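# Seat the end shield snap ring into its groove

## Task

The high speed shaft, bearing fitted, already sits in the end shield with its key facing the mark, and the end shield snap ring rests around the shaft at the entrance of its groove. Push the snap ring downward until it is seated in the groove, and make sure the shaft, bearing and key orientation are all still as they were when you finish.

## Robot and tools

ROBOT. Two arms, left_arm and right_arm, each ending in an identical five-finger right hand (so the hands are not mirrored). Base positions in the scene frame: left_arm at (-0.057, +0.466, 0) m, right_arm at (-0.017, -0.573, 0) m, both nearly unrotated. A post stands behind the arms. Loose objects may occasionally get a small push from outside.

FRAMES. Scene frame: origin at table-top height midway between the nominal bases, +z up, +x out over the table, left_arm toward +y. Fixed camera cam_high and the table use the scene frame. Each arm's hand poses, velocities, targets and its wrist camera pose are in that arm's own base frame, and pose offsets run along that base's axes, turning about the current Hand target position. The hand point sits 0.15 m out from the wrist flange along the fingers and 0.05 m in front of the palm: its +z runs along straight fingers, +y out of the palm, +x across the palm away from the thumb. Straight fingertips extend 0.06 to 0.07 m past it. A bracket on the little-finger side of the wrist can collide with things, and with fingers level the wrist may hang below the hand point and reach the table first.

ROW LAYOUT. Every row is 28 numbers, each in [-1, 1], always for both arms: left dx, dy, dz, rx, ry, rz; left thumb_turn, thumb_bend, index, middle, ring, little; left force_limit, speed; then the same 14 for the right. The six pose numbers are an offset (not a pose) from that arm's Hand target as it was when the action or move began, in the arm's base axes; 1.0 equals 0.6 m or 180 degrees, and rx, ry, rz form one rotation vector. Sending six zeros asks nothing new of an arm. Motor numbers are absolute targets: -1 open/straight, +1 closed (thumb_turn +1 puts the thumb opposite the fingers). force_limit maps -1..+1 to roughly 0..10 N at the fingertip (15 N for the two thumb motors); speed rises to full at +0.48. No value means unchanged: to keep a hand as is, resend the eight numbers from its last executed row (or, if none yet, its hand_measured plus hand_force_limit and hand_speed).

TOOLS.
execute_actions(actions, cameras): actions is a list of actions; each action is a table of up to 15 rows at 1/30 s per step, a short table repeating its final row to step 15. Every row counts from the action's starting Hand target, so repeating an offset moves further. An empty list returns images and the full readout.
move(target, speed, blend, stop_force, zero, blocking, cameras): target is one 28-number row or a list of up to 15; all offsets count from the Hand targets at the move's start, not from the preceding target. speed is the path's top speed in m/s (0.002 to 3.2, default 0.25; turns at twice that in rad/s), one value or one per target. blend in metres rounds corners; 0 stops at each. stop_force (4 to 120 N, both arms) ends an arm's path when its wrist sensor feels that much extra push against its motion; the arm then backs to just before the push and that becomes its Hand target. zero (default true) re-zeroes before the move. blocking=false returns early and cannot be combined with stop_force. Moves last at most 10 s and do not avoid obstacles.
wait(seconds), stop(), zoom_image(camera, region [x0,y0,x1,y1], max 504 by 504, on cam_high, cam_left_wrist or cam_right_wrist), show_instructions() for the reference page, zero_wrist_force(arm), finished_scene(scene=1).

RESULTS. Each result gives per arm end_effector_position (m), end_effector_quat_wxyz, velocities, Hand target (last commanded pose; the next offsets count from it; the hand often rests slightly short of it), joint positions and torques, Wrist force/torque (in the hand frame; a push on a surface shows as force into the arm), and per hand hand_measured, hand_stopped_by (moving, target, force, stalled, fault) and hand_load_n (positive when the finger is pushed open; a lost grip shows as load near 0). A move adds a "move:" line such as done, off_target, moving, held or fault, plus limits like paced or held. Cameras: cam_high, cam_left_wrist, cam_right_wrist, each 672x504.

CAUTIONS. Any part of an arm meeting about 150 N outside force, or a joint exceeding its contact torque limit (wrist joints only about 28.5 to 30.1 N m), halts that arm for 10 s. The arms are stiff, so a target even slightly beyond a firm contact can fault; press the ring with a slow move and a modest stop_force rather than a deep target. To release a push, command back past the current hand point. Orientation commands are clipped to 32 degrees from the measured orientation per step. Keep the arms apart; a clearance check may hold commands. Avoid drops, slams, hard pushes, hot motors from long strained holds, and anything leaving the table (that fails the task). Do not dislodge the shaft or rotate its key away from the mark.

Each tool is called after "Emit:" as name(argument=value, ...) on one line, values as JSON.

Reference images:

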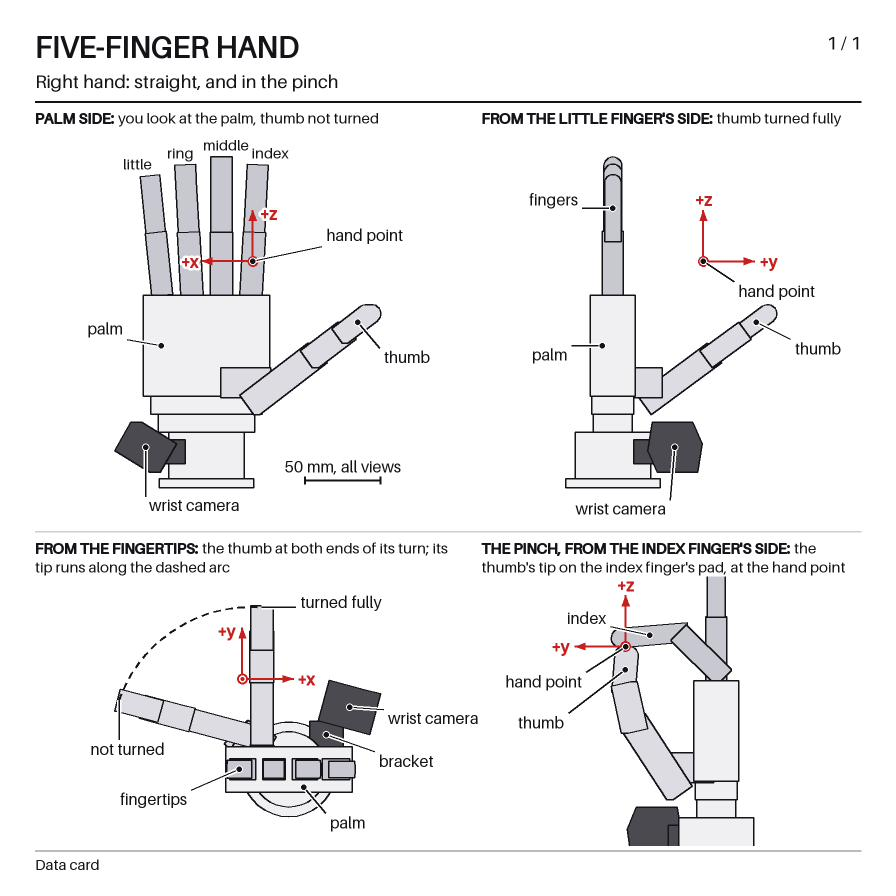

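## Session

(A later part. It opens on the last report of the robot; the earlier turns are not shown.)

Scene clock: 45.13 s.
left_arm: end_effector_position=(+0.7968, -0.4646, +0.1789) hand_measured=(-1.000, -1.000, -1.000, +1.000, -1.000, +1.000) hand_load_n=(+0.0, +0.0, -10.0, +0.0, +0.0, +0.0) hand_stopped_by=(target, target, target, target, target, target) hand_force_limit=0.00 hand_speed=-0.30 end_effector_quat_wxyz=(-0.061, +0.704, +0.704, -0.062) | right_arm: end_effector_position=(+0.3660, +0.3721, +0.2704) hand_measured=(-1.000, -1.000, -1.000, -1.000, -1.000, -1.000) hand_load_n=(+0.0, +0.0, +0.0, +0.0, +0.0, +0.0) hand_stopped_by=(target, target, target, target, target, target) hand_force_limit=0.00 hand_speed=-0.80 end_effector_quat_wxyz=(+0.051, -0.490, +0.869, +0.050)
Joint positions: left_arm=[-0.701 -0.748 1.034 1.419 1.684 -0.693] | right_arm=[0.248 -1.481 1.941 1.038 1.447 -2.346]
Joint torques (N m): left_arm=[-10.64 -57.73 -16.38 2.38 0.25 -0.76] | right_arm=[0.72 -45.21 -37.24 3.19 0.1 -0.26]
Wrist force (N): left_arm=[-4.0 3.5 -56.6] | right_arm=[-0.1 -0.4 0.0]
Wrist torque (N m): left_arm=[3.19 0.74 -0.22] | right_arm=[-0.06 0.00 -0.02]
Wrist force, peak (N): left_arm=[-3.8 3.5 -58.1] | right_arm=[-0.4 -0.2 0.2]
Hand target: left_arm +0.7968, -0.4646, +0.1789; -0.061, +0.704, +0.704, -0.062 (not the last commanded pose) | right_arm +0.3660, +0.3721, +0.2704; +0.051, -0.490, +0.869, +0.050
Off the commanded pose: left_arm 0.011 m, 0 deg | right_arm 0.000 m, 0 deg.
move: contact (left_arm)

Emit:
move(target=[[0,0,0.2,0,0,0,-1,-1,-1,1,-1,1,0,-0.3, 0,0,0,0,0,0,-1,-1,-1,-1,-1,-1,0,-0.8],[-0.0792,-0.0555,0.2187,0,-0.0556,0,-1,-1,-1,1,-1,1,0,-0.3, 0,0,0,0,0,0,-1,-1,-1,-1,-1,-1,0,-0.8]], speed=[0.06,0.12], cameras=["cam_left_wrist"])

Emit:
zoom_image(camera="cam_left_wrist", region=[230, 0, 400, 130])

Scene clock: 48.97 s.
left_arm: end_effector_position=(+0.7492, -0.4980, +0.3101) hand_measured=(-1.000, -1.000, -1.000, +1.000, -1.000, +1.000) hand_load_n=(+0.0, +0.0, +0.0, +0.5, +0.0, +0.5) hand_stopped_by=(target, target, target, target, target, target) hand_force_limit=0.00 hand_speed=-0.30 end_effector_quat_wxyz=(+0.000, +0.707, +0.707, +0.000) | right_arm: end_effector_position=(+0.3660, +0.3721, +0.2704) hand_measured=(-1.000, -1.000, -1.000, -1.000, -1.000, -1.000) hand_load_n=(+0.0, +0.0, +0.0, +0.0, +0.0, +0.0) hand_stopped_by=(target, target, target, target, target, target) hand_force_limit=0.00 hand_speed=-0.80 end_effector_quat_wxyz=(+0.051, -0.490, +0.869, +0.050)
Joint positions: left_arm=[-0.806 -0.923 1.085 1.408 1.571 -0.806] | right_arm=[0.248 -1.481 1.941 1.038 1.447 -2.346]
Joint torques (N m): left_arm=[-2.74 -94.35 -30.4 5.13 -0.82 -1.6] | right_arm=[0.76 -44.16 -37.26 3.34 0.13 -0.37]
Wrist force (N): left_arm=[-0.1 0.2 0.7] | right_arm=[0.1 -0.1 0.0]
Wrist torque (N m): left_arm=[-0.08 -0.01 0.16] | right_arm=[-0.01 -0.01 0.00]
Wrist force, peak (N): left_arm=[-3.6 3.3 -56.9] | right_arm=[-0.2 -0.5 -0.3]
Hand target: left_arm +0.7492, -0.4979, +0.3101; +0.000, +0.707, +0.707, +0.000 | right_arm +0.3660, +0.3721, +0.2704; +0.051, -0.490, +0.869, +0.050
Off the commanded pose: left_arm 0.000 m, 0 deg | right_arm 0.000 m, 0 deg.
move: done
cam_left_wrist: T_world_to_cam=[[0.96817, 0.24156, 0.06559, -0.62796], [0.17228, -0.83318, 0.52548, -0.70961], [0.18158, -0.49745, -0.84828, -0.00481]] pos_world=[0.73109, -0.44194, 0.40999]

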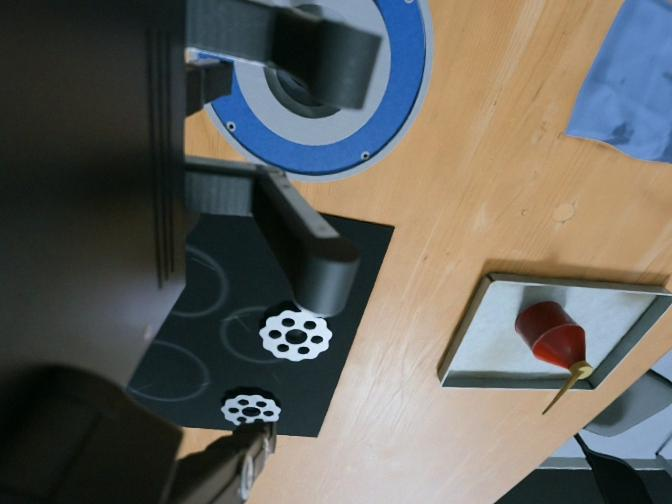

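Scaled by 2.965 from the camera's image (finer frame: 960x720).

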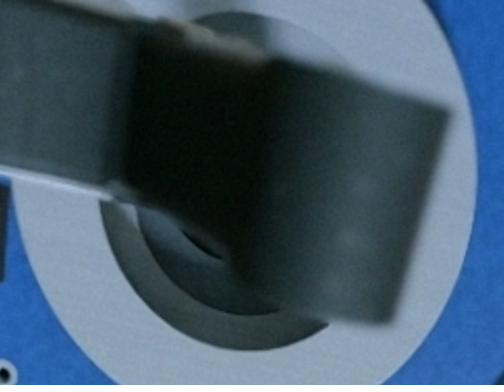

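Emit:
move(target=[0,0,0,0,0,0,-1,-1,-1,-1,-1,-1,0,-0.2, 0,0,0,0,0,0,-1,-1,-1,-1,-1,-1,0,-0.8], cameras=["cam_left_wrist","cam_high"])

Emit:
zoom_image(camera="cam_left_wrist", region=[230, 0, 400, 130])

Emit:
zoom_image(camera="cam_high", region=[340, 200, 460, 300])

Scene clock: 50.63 s.
left_arm: end_effector_position=(+0.7492, -0.4979, +0.3101) hand_measured=(-1.000, -1.000, -1.000, -1.000, -1.000, -1.000) hand_load_n=(+0.0, +0.0, +0.0, +0.0, +0.0, +0.0) hand_stopped_by=(target, target, target, target, target, target) hand_force_limit=0.00 hand_speed=-0.20 end_effector_quat_wxyz=(+0.000, +0.707, +0.707, +0.000) | right_arm: end_effector_position=(+0.3660, +0.3721, +0.2704) hand_measured=(-1.000, -1.000, -1.000, -1.000, -1.000, -1.000) hand_load_n=(+0.0, +0.0, +0.0, +0.0, +0.0, +0.0) hand_stopped_by=(target, target, target, target, target, target) hand_force_limit=0.00 hand_speed=-0.80 end_effector_quat_wxyz=(+0.051, -0.490, +0.869, +0.050)
Joint positions: left_arm=[-0.806 -0.923 1.085 1.408 1.571 -0.806] | right_arm=[0.248 -1.481 1.941 1.038 1.447 -2.346]
Joint torques (N m): left_arm=[1.95 -98.1 -29.09 1.13 -0.74 -1.16] | right_arm=[0.07 -45.86 -37.52 2.88 0.03 -0.41]
Wrist force (N): left_arm=[-0.4 0.9 0.5] | right_arm=[0.1 -0.2 0.0]
Wrist torque (N m): left_arm=[0.02 0.04 0.16] | right_arm=[-0.04 -0.02 0.00]
Wrist force, peak (N): left_arm=[-0.6 1.2 1.1] | right_arm=[-0.1 0.2 -0.3]
Hand target: left_arm +0.7492, -0.4979, +0.3101; +0.000, +0.707, +0.707, +0.000 | right_arm +0.3660, +0.3721, +0.2704; +0.051, -0.490, +0.869, +0.050
Off the commanded pose: left_arm 0.000 m, 0 deg | right_arm 0.000 m, 0 deg.
move: done
cam_left_wrist: T_world_to_cam=[[0.96815, 0.2416, 0.06571, -0.62797], [0.17227, -0.83322, 0.52542, -0.70954], [0.18169, -0.49737, -0.8483, -0.00492]] pos_world=[0.73109, -0.44194, 0.40989]
Images, in order (width x height): cam_high 672x504, cam_left_wrist 672x504.

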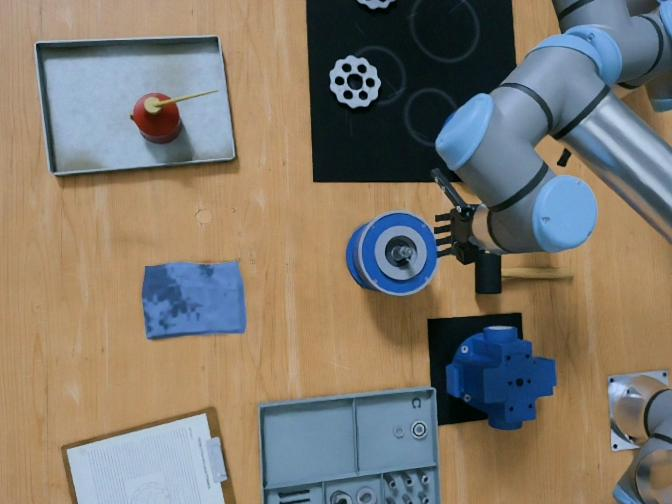

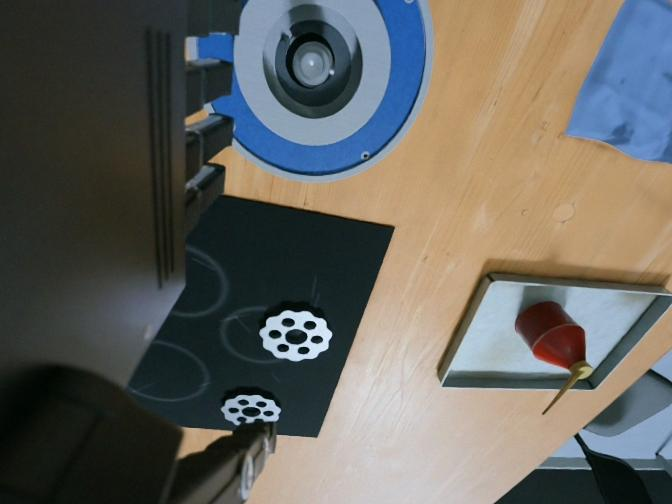

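Scaled by 2.965 from the camera's image (finer frame: 960x720).

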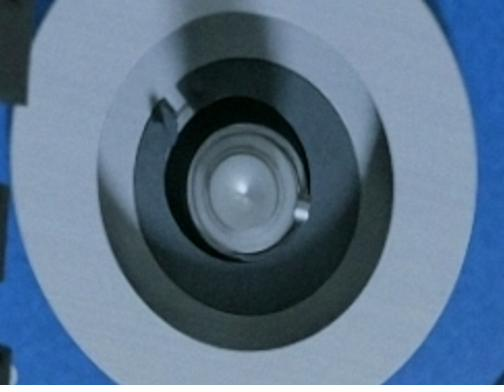

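Scaled by 4.200 from the camera's image (finer frame: 960x720).

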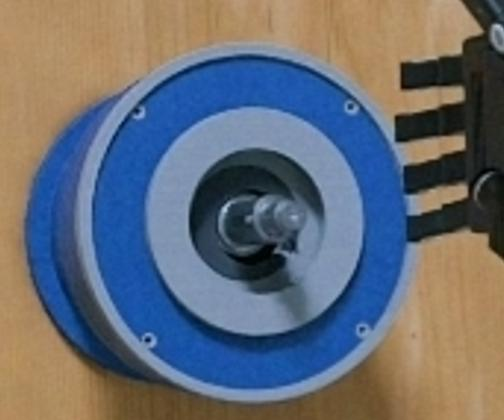

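Emit:
zoom_image(camera="cam_high", region=[370, 220, 430, 280])

Scaled by 8.400 from the camera's image (finer frame: 960x720).

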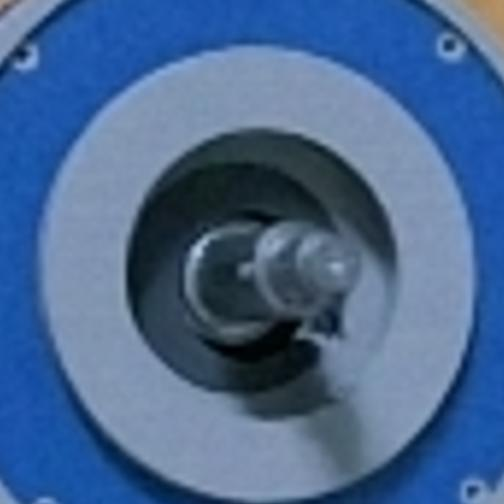

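Emit:
move(target=[[-0.1088,0.2455,0.0,0,0,0,-1,-1,-1,-1,-1,-1,0,-0.2, 0,0,0,0,0,0,-1,-1,-1,-1,-1,-1,0,-0.8],[-0.1088,0.2455,-0.0883,0,0,0,-1,-1,-1,-1,-1,-1,0,-0.2, 0,0,0,0,0,0,-1,-1,-1,-1,-1,-1,0,-0.8]], speed=0.15, cameras=["cam_left_wrist"])

Emit:
zoom_image(camera="cam_left_wrist", region=[290, 210, 430, 350])

Scene clock: 54.47 s.
left_arm: end_effector_position=(+0.6840, -0.3506, +0.2572) hand_measured=(-1.000, -1.000, -1.000, -1.000, -1.000, -1.000) hand_load_n=(+0.0, +0.0, +0.5, +0.0, +0.0, +0.0) hand_stopped_by=(target, target, target, target, target, target) hand_force_limit=0.00 hand_speed=-0.20 end_effector_quat_wxyz=(+0.000, +0.707, +0.707, +0.000) | right_arm: end_effector_position=(+0.3660, +0.3721, +0.2704) hand_measured=(-1.000, -1.000, -1.000, -1.000, -1.000, -1.000) hand_load_n=(+0.0, +0.0, +0.0, +0.0, +0.0, +0.0) hand_stopped_by=(target, target, target, target, target, target) hand_force_limit=0.00 hand_speed=-0.80 end_effector_quat_wxyz=(+0.051, -0.490, +0.869, +0.050)
Joint positions: left_arm=[-0.725 -1.121 1.494 1.198 1.571 -0.724] | right_arm=[0.248 -1.481 1.941 1.038 1.447 -2.346]
Joint torques (N m): left_arm=[-16.34 -72.03 -30.18 4.82 -0.5 -0.04] | right_arm=[0.86 -44.92 -37.64 3.28 -0.01 -0.42]
Wrist force (N): left_arm=[0.1 1.0 0.5] | right_arm=[0.0 -0.3 0.1]
Wrist torque (N m): left_arm=[0.01 -0.07 0.08] | right_arm=[-0.05 -0.01 -0.01]
Wrist force, peak (N): left_arm=[-1.6 1.6 1.2] | right_arm=[0.1 -0.5 0.1]
Hand target: left_arm +0.6840, -0.3506, +0.2571; +0.000, +0.707, +0.707, +0.000 | right_arm +0.3660, +0.3721, +0.2704; +0.051, -0.490, +0.869, +0.050
Off the commanded pose: left_arm 0.000 m, 0 deg | right_arm 0.000 m, 0 deg.
move: done
cam_left_wrist: T_world_to_cam=[[0.96815, 0.2416, 0.06567, -0.59685], [0.17227, -0.83317, 0.52549, -0.54778], [0.18168, -0.49744, -0.84826, 0.0353]] pos_world=[0.66579, -0.29464, 0.35699]

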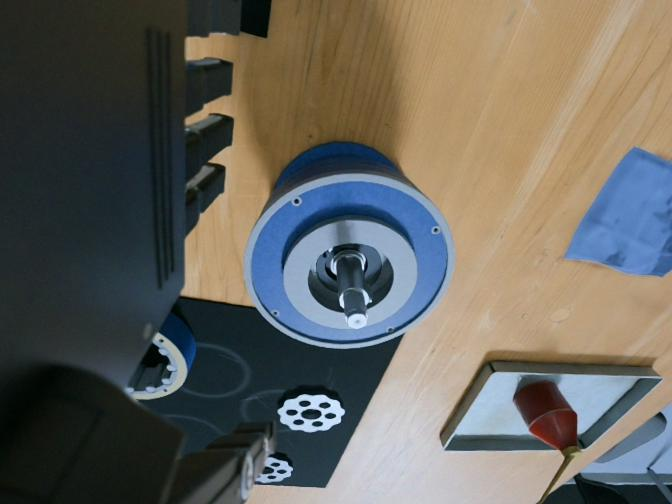

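Scaled by 3.600 from the camera's image (finer frame: 960x720).

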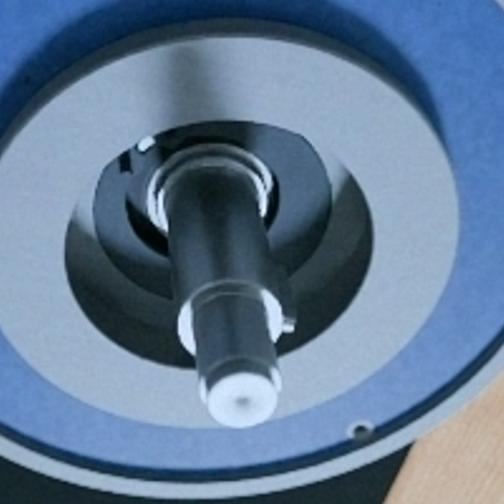

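Emit:
zoom_image(camera="cam_left_wrist", region=[300, 235, 400, 320])

Scaled by 5.040 from the camera's image (finer frame: 960x720).

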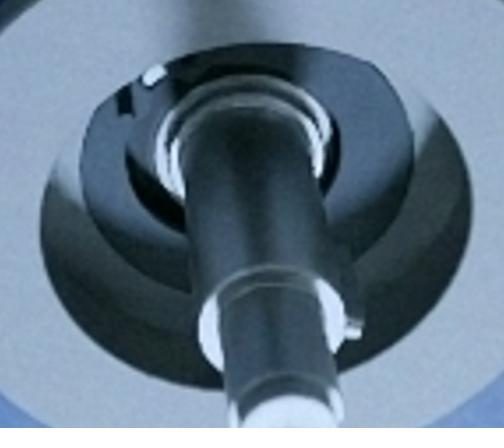

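Emit:
move(target=[[0,0,0.0883,0,0,0,-1,-1,-1,-1,-1,-1,0,-0.2, 0,0,0,0,0,0,-1,-1,-1,-1,-1,-1,0,-0.8],[0.1878,-0.19,0.0883,0,0.0556,0,-1,-1,-1,-1,-1,-1,0,-0.2, 0,0,0,0,0,0,-1,-1,-1,-1,-1,-1,0,-0.8]], speed=0.12, blend=[0.02,0], cameras=[])

Emit:
move(target=[[0,0,-0.0333,0,0,0,-1,-1,-1,1,-1,1,0,-0.2, 0,0,0,0,0,0,-1,-1,-1,-1,-1,-1,0,-0.8],[0,0,-0.1667,0,0,0,-1,-1,-1,1,-1,1,0,-0.2, 0,0,0,0,0,0,-1,-1,-1,-1,-1,-1,0,-0.8]], speed=[0.02,0.06], cameras=["cam_left_wrist"])

Emit:
zoom_image(camera="cam_left_wrist", region=[150, 0, 350, 200])

Scene clock: 58.67 s.
left_arm: end_effector_position=(+0.7967, -0.4645, +0.3101) hand_measured=(-1.000, -1.000, -1.000, -1.000, -1.000, -1.000) hand_load_n=(+0.0, +0.0, +0.0, +0.0, +0.0, +0.0) hand_stopped_by=(target, target, target, target, target, target) hand_force_limit=0.00 hand_speed=-0.20 end_effector_quat_wxyz=(-0.061, +0.704, +0.704, -0.062) | right_arm: end_effector_position=(+0.3660, +0.3721, +0.2704) hand_measured=(-1.000, -1.000, -1.000, -1.000, -1.000, -1.000) hand_load_n=(+0.0, +0.0, +0.0, +0.0, +0.0, +0.0) hand_stopped_by=(target, target, target, target, target, target) hand_force_limit=0.00 hand_speed=-0.80 end_effector_quat_wxyz=(+0.051, -0.490, +0.869, +0.050)
Joint positions: left_arm=[-0.701 -0.797 0.887 1.614 1.684 -0.693] | right_arm=[0.248 -1.481 1.941 1.038 1.447 -2.346]
Joint torques (N m): left_arm=[-3.43 -86.81 -43.9 5.44 0 -1.34] | right_arm=[0.34 -43.83 -37.44 3.03 -0.02 -0.5]
Wrist force (N): left_arm=[-0.6 1.3 0.0] | right_arm=[0.0 0.0 0.3]
Wrist torque (N m): left_arm=[0.07 0.06 0.05] | right_arm=[-0.02 0.00 0.00]
Wrist force, peak (N): left_arm=[-1.5 2.4 0.4] | right_arm=[-0.5 -0.2 0.1]
Hand target: left_arm +0.7966, -0.4646, +0.3101; -0.061, +0.704, +0.704, -0.062 | right_arm +0.3660, +0.3721, +0.2704; +0.051, -0.490, +0.869, +0.050
Off the commanded pose: left_arm 0.000 m, 0 deg | right_arm 0.000 m, 0 deg.
move: done

Scene clock: 61.40 s.
left_arm: end_effector_position=(+0.7967, -0.4646, +0.2098) hand_measured=(-1.000, -1.000, -1.000, +1.000, -1.000, +1.000) hand_load_n=(+0.0, +0.0, +0.0, +0.0, +0.0, +0.0) hand_stopped_by=(target, target, target, target, target, target) hand_force_limit=0.00 hand_speed=-0.20 end_effector_quat_wxyz=(-0.061, +0.704, +0.704, -0.062) end_effector_velocity=(-0.001, -0.001, +0.004) end_effector_angular_velocity=(+0.001, +0.002, -0.001) | right_arm: end_effector_position=(+0.3660, +0.3721, +0.2704) hand_measured=(-1.000, -1.000, -1.000, -1.000, -1.000, -1.000) hand_load_n=(-0.5, +0.0, +0.0, +0.0, +0.0, +0.0) hand_stopped_by=(target, target, target, target, target, target) hand_force_limit=0.00 hand_speed=-0.80 end_effector_quat_wxyz=(+0.051, -0.490, +0.869, +0.050)
Joint positions: left_arm=[-0.701 -0.764 1.006 1.462 1.684 -0.693] | right_arm=[0.248 -1.481 1.941 1.038 1.447 -2.346]
Joint velocities: left_arm=[-0.001 -0.002 -0.004 0.008 0 0] | right_arm=[within noise]
Joint torques (N m): left_arm=[-10.88 -105.58 -41.12 8.76 0.7 -0.18] | right_arm=[1.97 -45.11 -36.64 3.1 -0.17 -0.56]
Wrist force (N): left_arm=[-0.1 1.4 0.5] | right_arm=[0.0 -0.1 -0.2]
Wrist torque (N m): left_arm=[0.06 -0.03 0.06] | right_arm=[-0.01 0.01 0.00]
Wrist force, peak (N): left_arm=[-0.4 1.7 1.1] | right_arm=[0.3 -0.4 -0.1]
Hand target: left_arm +0.7966, -0.4646, +0.2101; -0.061, +0.704, +0.704, -0.062 | right_arm +0.3660, +0.3721, +0.2704; +0.051, -0.490, +0.869, +0.050
Off the commanded pose: left_arm 0.000 m, 0 deg | right_arm 0.000 m, 0 deg.
move: done
cam_left_wrist: T_world_to_cam=[[0.96484, 0.2416, -0.10354, -0.63717], [0.26095, -0.83319, 0.48754, -0.70001], [0.03152, -0.49741, -0.86694, 0.04154]] pos_world=[0.79613, -0.40864, 0.31133]

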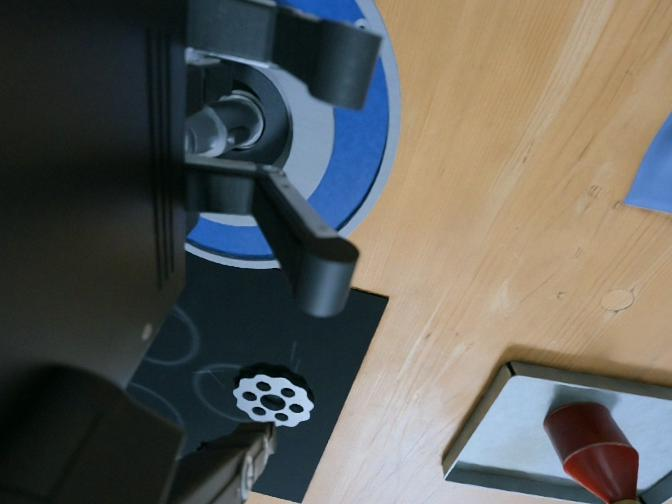

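Scaled by 2.520 from the camera's image (finer frame: 960x720).

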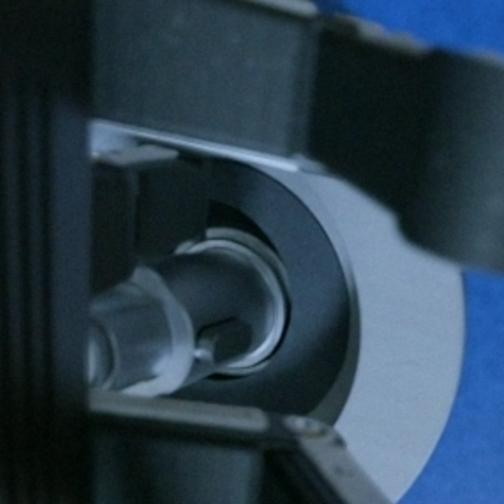

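Emit:
move(target=[0,0,-0.0667,0,0,0,-1,-1,-1,1,-1,1,0,-0.2, 0,0,0,0,0,0,-1,-1,-1,-1,-1,-1,0,-0.8], speed=0.008, stop_force=4, cameras=[])

Scene clock: 66.37 s.
left_arm: end_effector_position=(+0.7966, -0.4646, +0.1813) hand_measured=(-1.000, -1.000, -1.000, +1.000, -1.000, +1.000) hand_load_n=(+0.0, -0.5, +0.0, +0.5, -0.5, +0.0) hand_stopped_by=(target, target, target, target, target, target) hand_force_limit=0.00 hand_speed=-0.20 end_effector_quat_wxyz=(-0.061, +0.704, +0.704, -0.062) | right_arm: end_effector_position=(+0.3660, +0.3721, +0.2704) hand_measured=(-1.000, -1.000, -1.000, -1.000, -1.000, -1.000) hand_load_n=(+0.0, +0.0, +0.0, +0.0, +0.0, +0.0) hand_stopped_by=(target, target, target, target, target, target) hand_force_limit=0.00 hand_speed=-0.80 end_effector_quat_wxyz=(+0.051, -0.490, +0.869, +0.050)
Joint positions: left_arm=[-0.701 -0.75 1.032 1.422 1.684 -0.693] | right_arm=[0.248 -1.481 1.941 1.038 1.447 -2.346]
Joint torques (N m): left_arm=[-10.31 -101.38 -38.45 7.42 -0.99 -0.47] | right_arm=[2.09 -43.92 -37.57 3.06 -0.15 -0.34]
Wrist force (N): left_arm=[0.1 1.1 -7.4] | right_arm=[-0.1 -0.3 -0.2]
Wrist torque (N m): left_arm=[0.54 0.09 0.05] | right_arm=[-0.03 0.01 -0.01]
Wrist force, peak (N): left_arm=[-0.2 0.7 -11.5] | right_arm=[-0.1 -0.6 0.1]
Hand target: left_arm +0.7966, -0.4646, +0.1813; -0.061, +0.704, +0.704, -0.062 (not the last commanded pose) | right_arm +0.3660, +0.3721, +0.2704; +0.051, -0.490, +0.869, +0.050
Off the commanded pose: left_arm 0.011 m, 0 deg | right_arm 0.000 m, 0 deg.
move: contact (left_arm)

Emit:
move(target=[0,0,-0.03,0,0,0,-1,-1,-1,1,-1,1,0,-0.2, 0,0,0,0,0,0,-1,-1,-1,-1,-1,-1,0,-0.8], speed=0.004, stop_force=20, cameras=[])

Emit:
move(target=[0,0,-0.03,0,0,0,-1,-1,-1,1,-1,1,0,-0.2, 0,0,0,0,0,0,-1,-1,-1,-1,-1,-1,0,-0.8], speed=0.004, stop_force=20, cameras=[])

Scene clock: 67.90 s.
left_arm: end_effector_position=(+0.7967, -0.4646, +0.1806) hand_measured=(-1.000, -1.000, -1.000, +1.000, -1.000, +1.000) hand_load_n=(+0.0, +0.0, +0.0, +0.0, +0.0, +0.5) hand_stopped_by=(target, target, target, target, target, target) hand_force_limit=0.00 hand_speed=-0.20 end_effector_quat_wxyz=(-0.061, +0.704, +0.704, -0.062) | right_arm: end_effector_position=(+0.3660, +0.3721, +0.2704) hand_measured=(-1.000, -1.000, -1.000, -1.000, -1.000, -1.000) hand_load_n=(+0.0, +0.0, +0.0, +0.0, +0.0, +0.0) hand_stopped_by=(target, target, target, target, target, target) hand_force_limit=0.00 hand_speed=-0.80 end_effector_quat_wxyz=(+0.051, -0.490, +0.869, +0.050)
Joint positions: left_arm=[-0.701 -0.749 1.033 1.42 1.684 -0.693] | right_arm=[0.248 -1.481 1.941 1.038 1.447 -2.346]
Joint torques (N m): left_arm=[-9.73 -70.59 -28.31 3.24 -1.06 -0.27] | right_arm=[1.63 -44.49 -37.49 3.25 -0.08 -0.72]
Wrist force (N): left_arm=[-1.2 0.5 -32.2] | right_arm=[-0.3 -0.2 -0.2]
Wrist torque (N m): left_arm=[2.02 0.49 -0.03] | right_arm=[-0.02 0.05 -0.03]
Wrist force, peak (N): left_arm=[-1.0 0.7 -33.2] | right_arm=[-0.1 -0.6 -0.2]
Hand target: left_arm +0.7967, -0.4646, +0.1805; -0.061, +0.704, +0.704, -0.062 (not the last commanded pose) | right_arm +0.3660, +0.3721, +0.2704; +0.051, -0.490, +0.869, +0.050
Off the commanded pose: left_arm 0.017 m, 0 deg | right_arm 0.000 m, 0 deg.
move: contact (left_arm)

Scene clock: 69.37 s.
left_arm: end_effector_position=(+0.7967, -0.4647, +0.1791) hand_measured=(-1.000, -1.000, -1.000, +1.000, -1.000, +1.000) hand_load_n=(+0.0, +0.0, -8.5, +0.0, +0.0, +0.0) hand_stopped_by=(target, target, target, target, target, target) hand_force_limit=0.00 hand_speed=-0.20 end_effector_quat_wxyz=(-0.061, +0.704, +0.704, -0.062) | right_arm: end_effector_position=(+0.3660, +0.3721, +0.2704) hand_measured=(-1.000, -1.000, -1.000, -1.000, -1.000, -1.000) hand_load_n=(+0.0, +0.0, +0.0, +0.0, +0.0, +0.0) hand_stopped_by=(target, target, target, target, target, target) hand_force_limit=0.00 hand_speed=-0.80 end_effector_quat_wxyz=(+0.051, -0.490, +0.869, +0.050)
Joint positions: left_arm=[-0.701 -0.748 1.034 1.418 1.684 -0.693] | right_arm=[0.248 -1.481 1.941 1.038 1.447 -2.346]
Joint torques (N m): left_arm=[-9.62 -60.81 -16.8 2.05 -1.06 -0.47] | right_arm=[2.16 -45.8 -36.88 3.06 -0.04 -0.24]
Wrist force (N): left_arm=[-3.1 3.2 -55.1] | right_arm=[0.4 -0.4 0.2]
Wrist torque (N m): left_arm=[3.17 0.66 -0.17] | right_arm=[-0.07 -0.06 0.01]
Wrist force, peak (N): left_arm=[-3.7 2.8 -56.3] | right_arm=[0.4 -0.4 0.2]
Hand target: left_arm +0.7967, -0.4647, +0.1791; -0.061, +0.704, +0.704, -0.062 (not the last commanded pose) | right_arm +0.3660, +0.3721, +0.2704; +0.051, -0.490, +0.869, +0.050
Off the commanded pose: left_arm 0.017 m, 0 deg | right_arm 0.000 m, 0 deg.
move: contact (left_arm)

Emit:
wait(seconds=0.1, cameras=["cam_left_wrist"])

Emit:
zoom_image(camera="cam_left_wrist", region=[185, 60, 285, 160])

Scene clock: 70.80 s.
left_arm: end_effector_position=(+0.7967, -0.4647, +0.1791) hand_measured=(-1.000, -1.000, -1.000, +1.000, -1.000, +1.000) hand_load_n=(+0.0, +0.0, -8.5, +0.5, +0.0, +0.0) hand_stopped_by=(target, target, target, target, target, target) hand_force_limit=0.00 hand_speed=-0.20 end_effector_quat_wxyz=(-0.061, +0.704, +0.704, -0.062) | right_arm: end_effector_position=(+0.3660, +0.3721, +0.2704) hand_measured=(-1.000, -1.000, -1.000, -1.000, -1.000, -1.000) hand_load_n=(+0.5, +0.0, +0.0, +0.0, +0.0, +0.0) hand_stopped_by=(target, target, target, target, target, target) hand_force_limit=0.00 hand_speed=-0.80 end_effector_quat_wxyz=(+0.051, -0.490, +0.869, +0.050)
Joint positions: left_arm=[-0.701 -0.749 1.034 1.418 1.684 -0.693] | right_arm=[0.248 -1.481 1.941 1.038 1.447 -2.346]
Joint torques (N m): left_arm=[-9.62 -61.01 -17.26 2.29 -0.88 -0.47] | right_arm=[-0.09 -43.98 -37.55 3.17 -0.18 -0.46]
Wrist force (N): left_arm=[-3.0 2.9 -54.9] | right_arm=[0.1 -0.2 -0.1]
Wrist torque (N m): left_arm=[3.11 0.64 -0.17] | right_arm=[-0.03 -0.01 -0.01]
Wrist force, peak (N): left_arm=[-3.2 2.5 -55.1] | right_arm=[0.4 -0.3 -0.3]
Hand target: left_arm +0.7967, -0.4647, +0.1791; -0.061, +0.704, +0.704, -0.062 (not the last commanded pose) | right_arm +0.3660, +0.3721, +0.2704; +0.051, -0.490, +0.869, +0.050
Off the commanded pose: left_arm 0.017 m, 0 deg | right_arm 0.000 m, 0 deg.
wait: 0.10 s; at rest from the start
cam_left_wrist: T_world_to_cam=[[0.96488, 0.24154, -0.10325, -0.6405], [0.26075, -0.83307, 0.48786, -0.68487], [0.03182, -0.49765, -0.86679, 0.01447]] pos_world=[0.79613, -0.40864, 0.28053]

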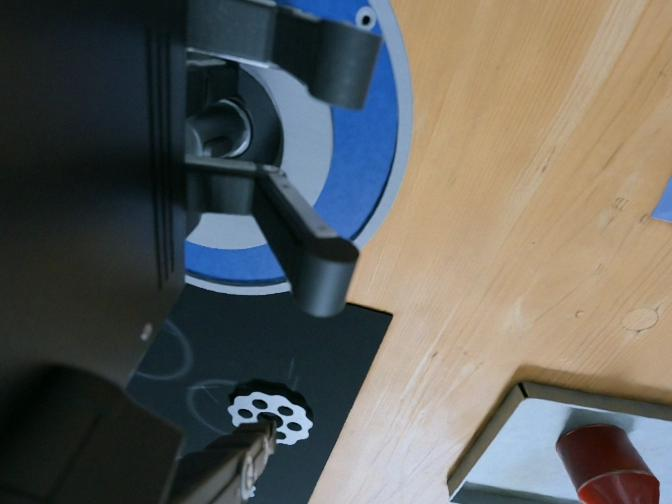

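Scaled by 5.040 from the camera's image (finer frame: 960x720).

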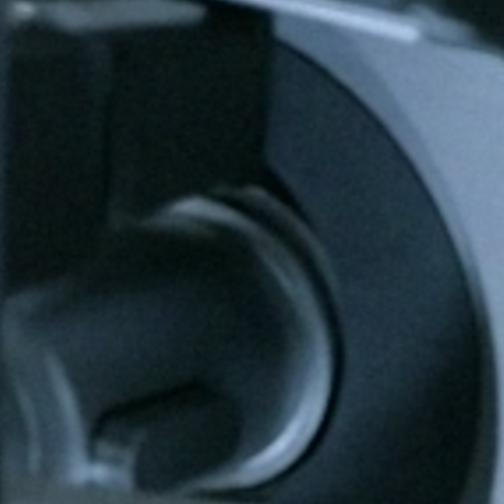

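Emit:
move(target=[[0,0,0.2015,0,0,0,-1,-1,-1,1,-1,1,0,-0.2, 0,0,0,0,0,0,-1,-1,-1,-1,-1,-1,0,-0.8],[-0.1473,0.1128,0.2015,0,-0.0556,0,-1,-1,1,1,1,1,0,-0.2, 0,0,0,0,0,0,-1,-1,-1,-1,-1,-1,0,-0.8],[-0.1473,0.1128,0.0482,0,-0.0556,0,-1,-1,1,1,1,1,0,-0.2, 0,0,0,0,0,0,-1,-1,-1,-1,-1,-1,0,-0.8]], speed=0.08, cameras=["cam_left_wrist"])

Emit:
zoom_image(camera="cam_left_wrist", region=[270, 190, 400, 320])

Scene clock: 78.40 s.
left_arm: end_effector_position=(+0.7083, -0.3970, +0.2079) hand_measured=(-1.000, -1.000, +1.000, +1.000, +1.000, +1.000) hand_load_n=(+0.0, -0.5, +0.0, +0.0, +0.5, +0.0) hand_stopped_by=(target, target, target, target, target, target) hand_force_limit=0.00 hand_speed=-0.20 end_effector_quat_wxyz=(+0.001, +0.707, +0.707, +0.000) | right_arm: end_effector_position=(+0.3660, +0.3721, +0.2704) hand_measured=(-1.000, -1.000, -1.000, -1.000, -1.000, -1.000) hand_load_n=(+0.0, +0.0, +0.0, +0.0, +0.0, +0.0) hand_stopped_by=(target, target, target, target, target, target) hand_force_limit=0.00 hand_speed=-0.80 end_effector_quat_wxyz=(+0.051, -0.490, +0.869, +0.050)
Joint positions: left_arm=[-0.75 -1.022 1.433 1.159 1.571 -0.75] | right_arm=[0.248 -1.481 1.941 1.038 1.447 -2.346]
Joint torques (N m): left_arm=[14.44 -87.47 -38.2 8.99 0.29 0.79] | right_arm=[0.92 -45.31 -37.6 3.14 -0.28 -0.64]
Wrist force (N): left_arm=[0.1 1.2 0.6] | right_arm=[0.0 -0.4 0.0]
Wrist torque (N m): left_arm=[0.06 -0.08 0.23] | right_arm=[-0.05 0.00 -0.01]
Wrist force, peak (N): left_arm=[-3.1 2.8 -55.1] | right_arm=[-0.1 -0.5 0.2]
Hand target: left_arm +0.7083, -0.3970, +0.2080; +0.001, +0.707, +0.707, +0.000 | right_arm +0.3660, +0.3721, +0.2704; +0.051, -0.490, +0.869, +0.050
Off the commanded pose: left_arm 0.000 m, 0 deg | right_arm 0.000 m, 0 deg.
move: done
cam_left_wrist: T_world_to_cam=[[0.96813, 0.2416, 0.06597, -0.60612], [0.17207, -0.83305, 0.52576, -0.56455], [0.18198, -0.49765, -0.84807, -0.03432]] pos_world=[0.69019, -0.34094, 0.30769]

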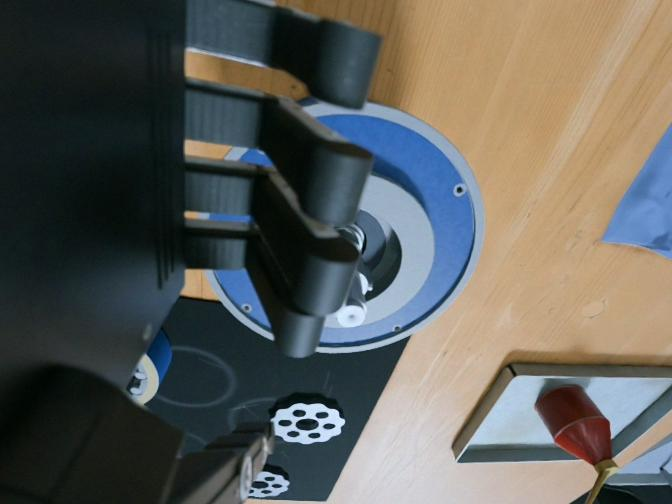

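Scaled by 3.877 from the camera's image (finer frame: 960x720).

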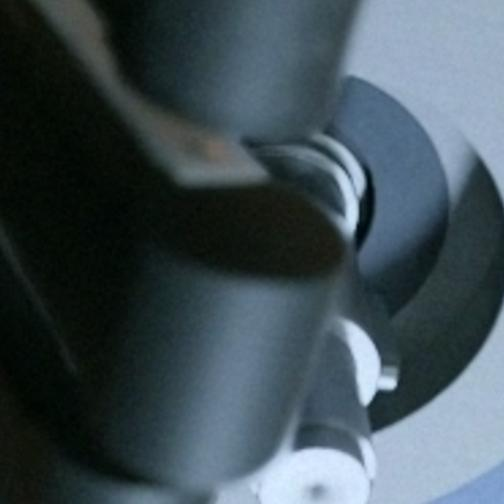

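Emit:
move(target=[-0.09,0.01,-0.02,0,0,0,-1,-1,1,1,1,1,0,-0.2, 0,0,0,0,0,0,-1,-1,-1,-1,-1,-1,0,-0.8], speed=0.08, cameras=["cam_left_wrist"])

Emit:
zoom_image(camera="cam_left_wrist", region=[375, 200, 495, 320])

Scene clock: 79.87 s.
left_arm: end_effector_position=(+0.6543, -0.3911, +0.1960) hand_measured=(-1.000, -1.000, +1.000, +1.000, +1.000, +1.000) hand_load_n=(+0.0, +0.0, +0.5, +0.0, +0.5, +0.0) hand_stopped_by=(target, target, target, target, target, target) hand_force_limit=0.00 hand_speed=-0.20 end_effector_quat_wxyz=(+0.001, +0.707, +0.707, +0.000) | right_arm: end_effector_position=(+0.3660, +0.3721, +0.2704) hand_measured=(-1.000, -1.000, -1.000, -1.000, -1.000, -1.000) hand_load_n=(+0.0, +0.0, +0.0, +0.0, +0.0, +0.0) hand_stopped_by=(target, target, target, target, target, target) hand_force_limit=0.00 hand_speed=-0.80 end_effector_quat_wxyz=(+0.051, -0.490, +0.869, +0.050)
Joint positions: left_arm=[-0.798 -1.09 1.563 1.096 1.571 -0.798] | right_arm=[0.248 -1.481 1.941 1.038 1.447 -2.346]
Joint torques (N m): left_arm=[14.32 -73.38 -27.39 8.52 -0.86 0.6] | right_arm=[0.51 -43.57 -37.94 3.27 -0.24 -0.81]
Wrist force (N): left_arm=[-0.4 0.4 0.3] | right_arm=[0.0 0.1 -0.1]
Wrist torque (N m): left_arm=[-0.02 0.02 0.16] | right_arm=[0.02 0.00 0.00]
Wrist force, peak (N): left_arm=[-1.0 1.9 0.5] | right_arm=[0.1 -0.5 -0.5]
Hand target: left_arm +0.6543, -0.3910, +0.1960; +0.001, +0.707, +0.707, +0.000 | right_arm +0.3660, +0.3721, +0.2704; +0.051, -0.490, +0.869, +0.050
Off the commanded pose: left_arm 0.000 m, 0 deg | right_arm 0.000 m, 0 deg.
move: done
cam_left_wrist: T_world_to_cam=[[0.96815, 0.2415, 0.0661, -0.55457], [0.17187, -0.83297, 0.52595, -0.54404], [0.18207, -0.49784, -0.84794, -0.03173]] pos_world=[0.63619, -0.33504, 0.29589]

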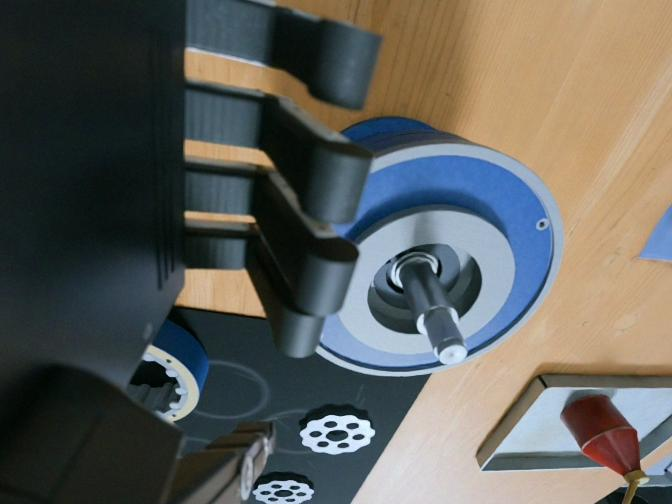

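Scaled by 4.200 from the camera's image (finer frame: 960x720).

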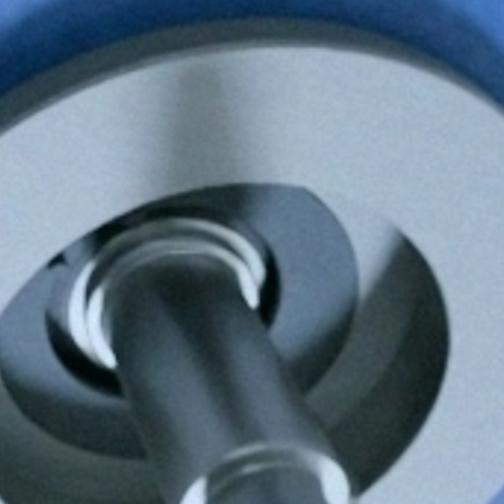

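Emit:
zoom_image(camera="cam_left_wrist", region=[425, 230, 495, 320])

Emit:
zoom_image(camera="cam_left_wrist", region=[365, 235, 425, 335])

Scaled by 5.600 from the camera's image (finer frame: 960x720).

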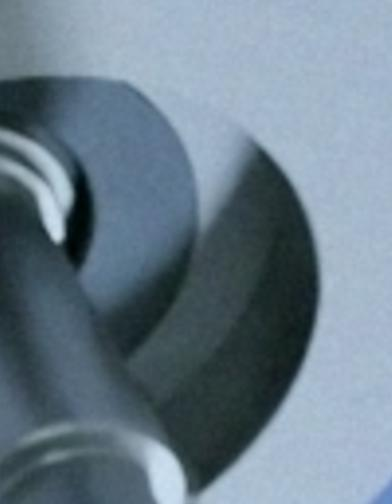

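Scaled by 5.040 from the camera's image (finer frame: 960x720).

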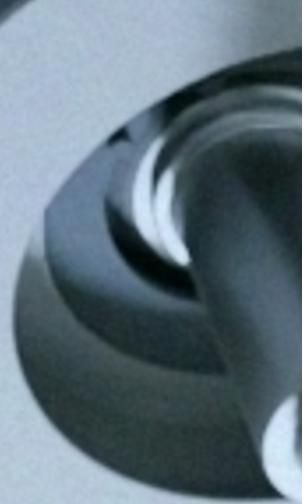

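Emit:
move(target=[[0,0,0.19,0,0,0,-1,-1,1,1,1,1,0,-0.2, 0,0,0,0,0,0,-1,-1,-1,-1,-1,-1,0,-0.8],[0.1812,-0.1925,0.19,0.0218,0.0527,-0.2493,-1,-1,-1,1,-1,1,0,-0.2, 0,0,0,0,0,0,-1,-1,-1,-1,-1,-1,0,-0.8]], speed=0.12, cameras=["cam_left_wrist"])

Emit:
zoom_image(camera="cam_left_wrist", region=[150, 0, 350, 200])

Scene clock: 88.90 s.
left_arm: end_effector_position=(+0.7631, -0.5065, +0.3100) hand_measured=(-1.000, -1.000, -1.000, +1.000, -1.000, +1.000) hand_load_n=(+0.0, +0.0, +0.0, +0.0, +0.5, +0.0) hand_stopped_by=(target, target, target, target, target, target) hand_force_limit=0.00 hand_speed=-0.20 end_effector_quat_wxyz=(-0.080, +0.920, +0.381, -0.034) | right_arm: end_effector_position=(+0.3660, +0.3721, +0.2704) hand_measured=(-1.000, -1.000, -1.000, -1.000, -1.000, -1.000) hand_load_n=(+0.0, +0.0, +0.0, +0.0, +0.0, +0.0) hand_stopped_by=(target, target, target, target, target, target) hand_force_limit=0.00 hand_speed=-0.80 end_effector_quat_wxyz=(+0.051, -0.490, +0.869, +0.050)
Joint positions: left_arm=[-0.742 -0.767 0.842 1.669 1.565 0.043] | right_arm=[0.248 -1.481 1.941 1.038 1.447 -2.346]
Joint torques (N m): left_arm=[-7.89 -89.83 -42.73 0.67 1.19 1.02] | right_arm=[0.38 -45.36 -37.93 3.1 -0.29 -0.85]
Wrist force (N): left_arm=[-0.5 0.8 0.7] | right_arm=[0.1 -0.3 -0.2]
Wrist torque (N m): left_arm=[-0.02 0.00 0.05] | right_arm=[-0.03 -0.01 -0.01]
Wrist force, peak (N): left_arm=[0.0 0.5 3.0] | right_arm=[0.2 -0.6 0.2]
Hand target: left_arm +0.7630, -0.5065, +0.3100; -0.080, +0.920, +0.381, -0.034 | right_arm +0.3660, +0.3721, +0.2704; +0.051, -0.490, +0.869, +0.050
Off the commanded pose: left_arm 0.000 m, 0 deg | right_arm 0.000 m, 0 deg.
move: done
cam_left_wrist: T_world_to_cam=[[0.8532, -0.51126, -0.10322, -0.88055], [-0.40449, -0.77352, 0.48792, -0.23702], [-0.32929, -0.37454, -0.86677, 0.44611]] pos_world=[0.80232, -0.46644, 0.41143]

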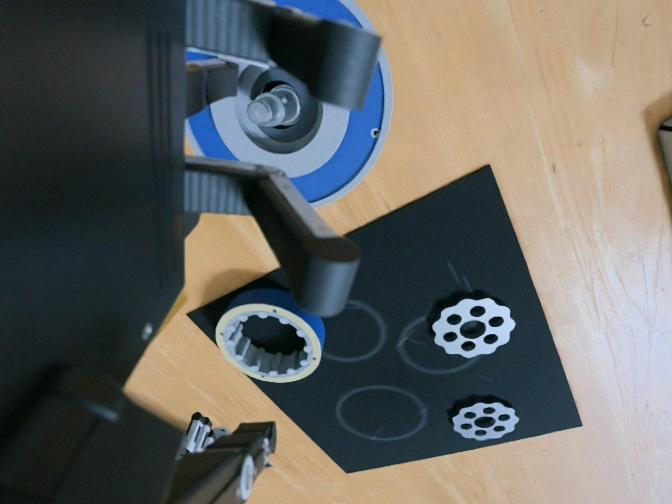

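Scaled by 2.520 from the camera's image (finer frame: 960x720).

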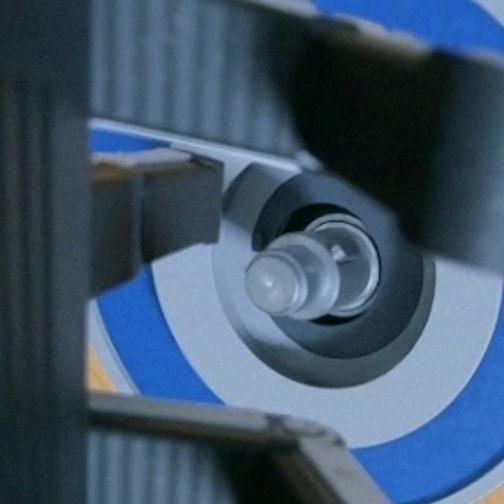

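Emit:
move(target=[0.0015,-0.001,-0.1583,0,0,0,-1,-1,-1,1,-1,1,0,-0.2, 0,0,0,0,0,0,-1,-1,-1,-1,-1,-1,0,-0.8], speed=0.05, stop_force=6, cameras=["cam_left_wrist"])

Emit:
zoom_image(camera="cam_left_wrist", region=[150, 0, 350, 200])

Scene clock: 92.73 s.
left_arm: end_effector_position=(+0.7639, -0.5071, +0.2150) hand_measured=(-1.000, -1.000, -1.000, +1.000, -1.000, +1.000) hand_load_n=(+0.0, +0.0, +0.0, +0.0, +0.0, +0.0) hand_stopped_by=(target, target, target, target, target, target) hand_force_limit=0.00 hand_speed=-0.20 end_effector_quat_wxyz=(-0.080, +0.920, +0.381, -0.034) | right_arm: end_effector_position=(+0.3660, +0.3721, +0.2704) hand_measured=(-1.000, -1.000, -1.000, -1.000, -1.000, -1.000) hand_load_n=(+0.0, +0.0, +0.0, +0.0, +0.0, +0.5) hand_stopped_by=(target, target, target, target, target, target) hand_force_limit=0.00 hand_speed=-0.80 end_effector_quat_wxyz=(+0.051, -0.490, +0.869, +0.050)
Joint positions: left_arm=[-0.742 -0.736 0.954 1.526 1.565 0.043] | right_arm=[0.248 -1.481 1.941 1.038 1.447 -2.346]
Joint torques (N m): left_arm=[18.77 -110.08 -42.04 9.06 -0.83 0.75] | right_arm=[0.82 -44.16 -37.48 2.97 0.12 -0.95]
Wrist force (N): left_arm=[-0.1 1.0 0.5] | right_arm=[0.1 -0.3 0.1]
Wrist torque (N m): left_arm=[0.02 -0.04 0.07] | right_arm=[-0.05 -0.02 0.00]
Wrist force, peak (N): left_arm=[-0.4 1.4 1.7] | right_arm=[-0.1 -0.6 -0.2]
Hand target: left_arm +0.7639, -0.5071, +0.2150; -0.080, +0.920, +0.381, -0.034 | right_arm +0.3660, +0.3721, +0.2704; +0.051, -0.490, +0.869, +0.050
Off the commanded pose: left_arm 0.000 m, 0 deg | right_arm 0.000 m, 0 deg.
move: done
cam_left_wrist: T_world_to_cam=[[0.85317, -0.51133, -0.10318, -0.89144], [-0.40456, -0.77347, 0.48793, -0.19069], [-0.3293, -0.37454, -0.86677, 0.36384]] pos_world=[0.80322, -0.46704, 0.31643]

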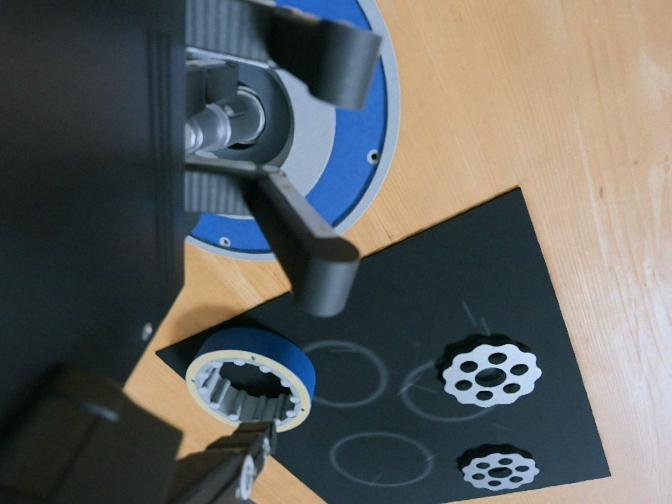

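Scaled by 2.520 from the camera's image (finer frame: 960x720).

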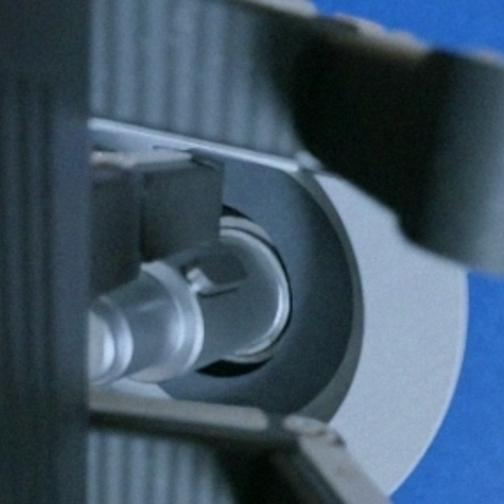

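Emit:
move(target=[0,0,-0.0667,0,0,0,-1,-1,-1,1,-1,1,0,-0.2, 0,0,0,0,0,0,-1,-1,-1,-1,-1,-1,0,-0.8], speed=0.008, stop_force=4, cameras=["cam_left_wrist"])

Emit:
zoom_image(camera="cam_left_wrist", region=[150, 0, 350, 200])

Scene clock: 98.43 s.
left_arm: end_effector_position=(+0.7639, -0.5071, +0.1816) hand_measured=(-1.000, -1.000, -1.000, +1.000, -1.000, +1.000) hand_load_n=(+0.0, +0.0, +0.0, +0.5, +0.0, +0.0) hand_stopped_by=(target, target, target, target, target, target) hand_force_limit=0.00 hand_speed=-0.20 end_effector_quat_wxyz=(-0.080, +0.920, +0.381, -0.034) | right_arm: end_effector_position=(+0.3660, +0.3721, +0.2704) hand_measured=(-1.000, -1.000, -1.000, -1.000, -1.000, -1.000) hand_load_n=(+0.0, +0.0, +0.0, +0.0, +0.0, +0.0) hand_stopped_by=(target, target, target, target, target, target) hand_force_limit=0.00 hand_speed=-0.80 end_effector_quat_wxyz=(+0.051, -0.490, +0.869, +0.050)
Joint positions: left_arm=[-0.742 -0.72 0.986 1.479 1.565 0.043] | right_arm=[0.248 -1.481 1.941 1.038 1.447 -2.346]
Joint torques (N m): left_arm=[15.86 -104.16 -38.15 7.32 -0.77 -0.79] | right_arm=[0.58 -44.46 -37.18 2.91 0.07 -0.77]
Wrist force (N): left_arm=[0.1 0.9 -7.6] | right_arm=[0.0 0.0 0.1]
Wrist torque (N m): left_arm=[0.56 0.27 0.07] | right_arm=[0.00 0.00 0.00]
Wrist force, peak (N): left_arm=[-0.3 0.6 -10.6] | right_arm=[-0.3 -0.3 0.4]
Hand target: left_arm +0.7639, -0.5071, +0.1816; -0.080, +0.920, +0.381, -0.034 (not the last commanded pose) | right_arm +0.3660, +0.3721, +0.2704; +0.051, -0.490, +0.869, +0.050
Off the commanded pose: left_arm 0.007 m, 0 deg | right_arm 0.000 m, 0 deg.
move: contact (left_arm)
cam_left_wrist: T_world_to_cam=[[0.85317, -0.51133, -0.10318, -0.89489], [-0.40456, -0.77347, 0.48793, -0.17439], [-0.3293, -0.37454, -0.86677, 0.33489]] pos_world=[0.80322, -0.46704, 0.28303]

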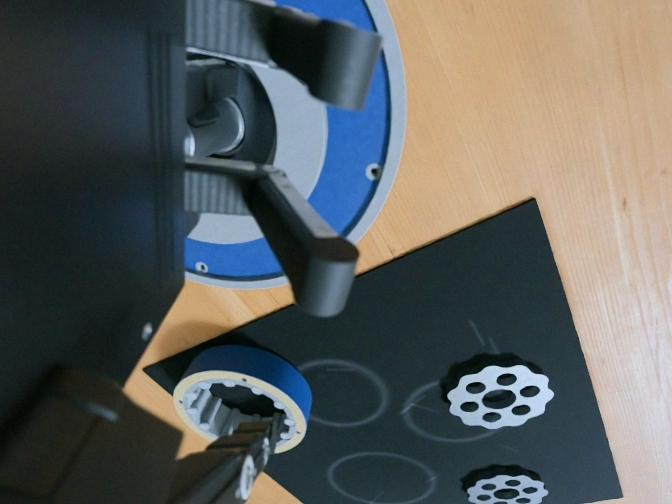

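Scaled by 2.520 from the camera's image (finer frame: 960x720).

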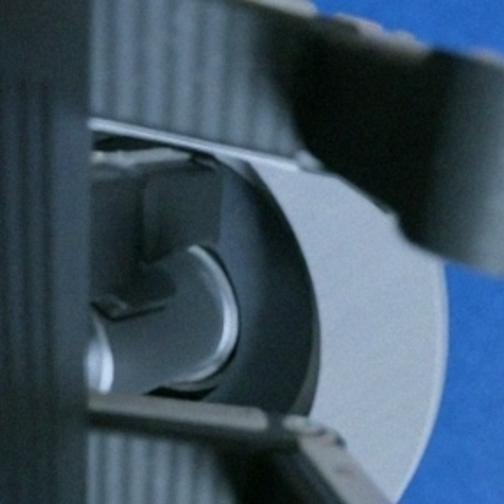

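Emit:
move(target=[0,0,-0.03,0,0,0,-1,-1,-1,1,-1,1,0,-0.2, 0,0,0,0,0,0,-1,-1,-1,-1,-1,-1,0,-0.8], speed=0.004, stop_force=20, cameras=[])

Emit:
move(target=[0,0,-0.03,0,0,0,-1,-1,-1,1,-1,1,0,-0.2, 0,0,0,0,0,0,-1,-1,-1,-1,-1,-1,0,-0.8], speed=0.004, stop_force=20, cameras=[])

Scene clock: 100.00 s.
left_arm: end_effector_position=(+0.7640, -0.5071, +0.1808) hand_measured=(-1.000, -1.000, -1.000, +1.000, -1.000, +1.000) hand_load_n=(+0.0, +0.0, +0.0, +0.0, +0.0, +0.0) hand_stopped_by=(target, target, target, target, target, target) hand_force_limit=0.00 hand_speed=-0.20 end_effector_quat_wxyz=(-0.080, +0.920, +0.381, -0.034) | right_arm: end_effector_position=(+0.3660, +0.3721, +0.2704) hand_measured=(-1.000, -1.000, -1.000, -1.000, -1.000, -1.000) hand_load_n=(+0.0, +0.0, +0.0, +0.0, +0.0, +0.0) hand_stopped_by=(target, target, target, target, target, target) hand_force_limit=0.00 hand_speed=-0.80 end_effector_quat_wxyz=(+0.051, -0.490, +0.869, +0.050)
Joint positions: left_arm=[-0.742 -0.719 0.986 1.478 1.565 0.043] | right_arm=[0.248 -1.481 1.941 1.038 1.447 -2.346]
Joint torques (N m): left_arm=[14.78 -73.89 -29.39 2.22 -0.48 -0.82] | right_arm=[1.85 -44.8 -37.21 2.92 0.07 -0.82]
Wrist force (N): left_arm=[-1.0 -0.2 -30.9] | right_arm=[-0.2 -0.2 0.0]
Wrist torque (N m): left_arm=[1.98 1.28 -0.05] | right_arm=[-0.03 0.02 -0.02]
Wrist force, peak (N): left_arm=[-0.4 -0.4 -32.3] | right_arm=[-0.1 -0.4 0.2]
Hand target: left_arm +0.7640, -0.5071, +0.1808; -0.080, +0.920, +0.381, -0.034 (not the last commanded pose) | right_arm +0.3660, +0.3721, +0.2704; +0.051, -0.490, +0.869, +0.050
Off the commanded pose: left_arm 0.017 m, 0 deg | right_arm 0.000 m, 0 deg.
move: contact (left_arm)

Scene clock: 101.53 s.
left_arm: end_effector_position=(+0.7640, -0.5071, +0.1791) hand_measured=(-1.000, -1.000, -1.000, +1.000, -1.000, +1.000) hand_load_n=(+0.0, +0.0, -3.0, +0.0, -9.5, +0.0) hand_stopped_by=(target, target, target, target, target, target) hand_force_limit=0.00 hand_speed=-0.20 end_effector_quat_wxyz=(-0.080, +0.920, +0.381, -0.034) | right_arm: end_effector_position=(+0.3660, +0.3721, +0.2704) hand_measured=(-1.000, -1.000, -1.000, -1.000, -1.000, -1.000) hand_load_n=(+0.0, +0.0, +0.0, +0.0, +0.0, +0.0) hand_stopped_by=(target, target, target, target, target, target) hand_force_limit=0.00 hand_speed=-0.80 end_effector_quat_wxyz=(+0.051, -0.490, +0.869, +0.050)
Joint positions: left_arm=[-0.742 -0.719 0.988 1.475 1.565 0.043] | right_arm=[0.248 -1.481 1.941 1.038 1.447 -2.346]
Joint torques (N m): left_arm=[15.86 -63.7 -17.63 2.07 -0.55 -0.72] | right_arm=[0.03 -45.29 -38.03 3.13 0.1 -0.62]
Wrist force (N): left_arm=[1.0 5.0 -52.9] | right_arm=[0.0 -0.1 0.5]
Wrist torque (N m): left_arm=[2.76 2.15 0.24] | right_arm=[-0.05 -0.03 0.00]
Wrist force, peak (N): left_arm=[1.3 5.2 -54.5] | right_arm=[0.0 -0.1 0.5]
Hand target: left_arm +0.7640, -0.5071, +0.1792; -0.080, +0.920, +0.381, -0.034 (not the last commanded pose) | right_arm +0.3660, +0.3721, +0.2704; +0.051, -0.490, +0.869, +0.050
Off the commanded pose: left_arm 0.016 m, 0 deg | right_arm 0.000 m, 0 deg.
move: contact (left_arm)


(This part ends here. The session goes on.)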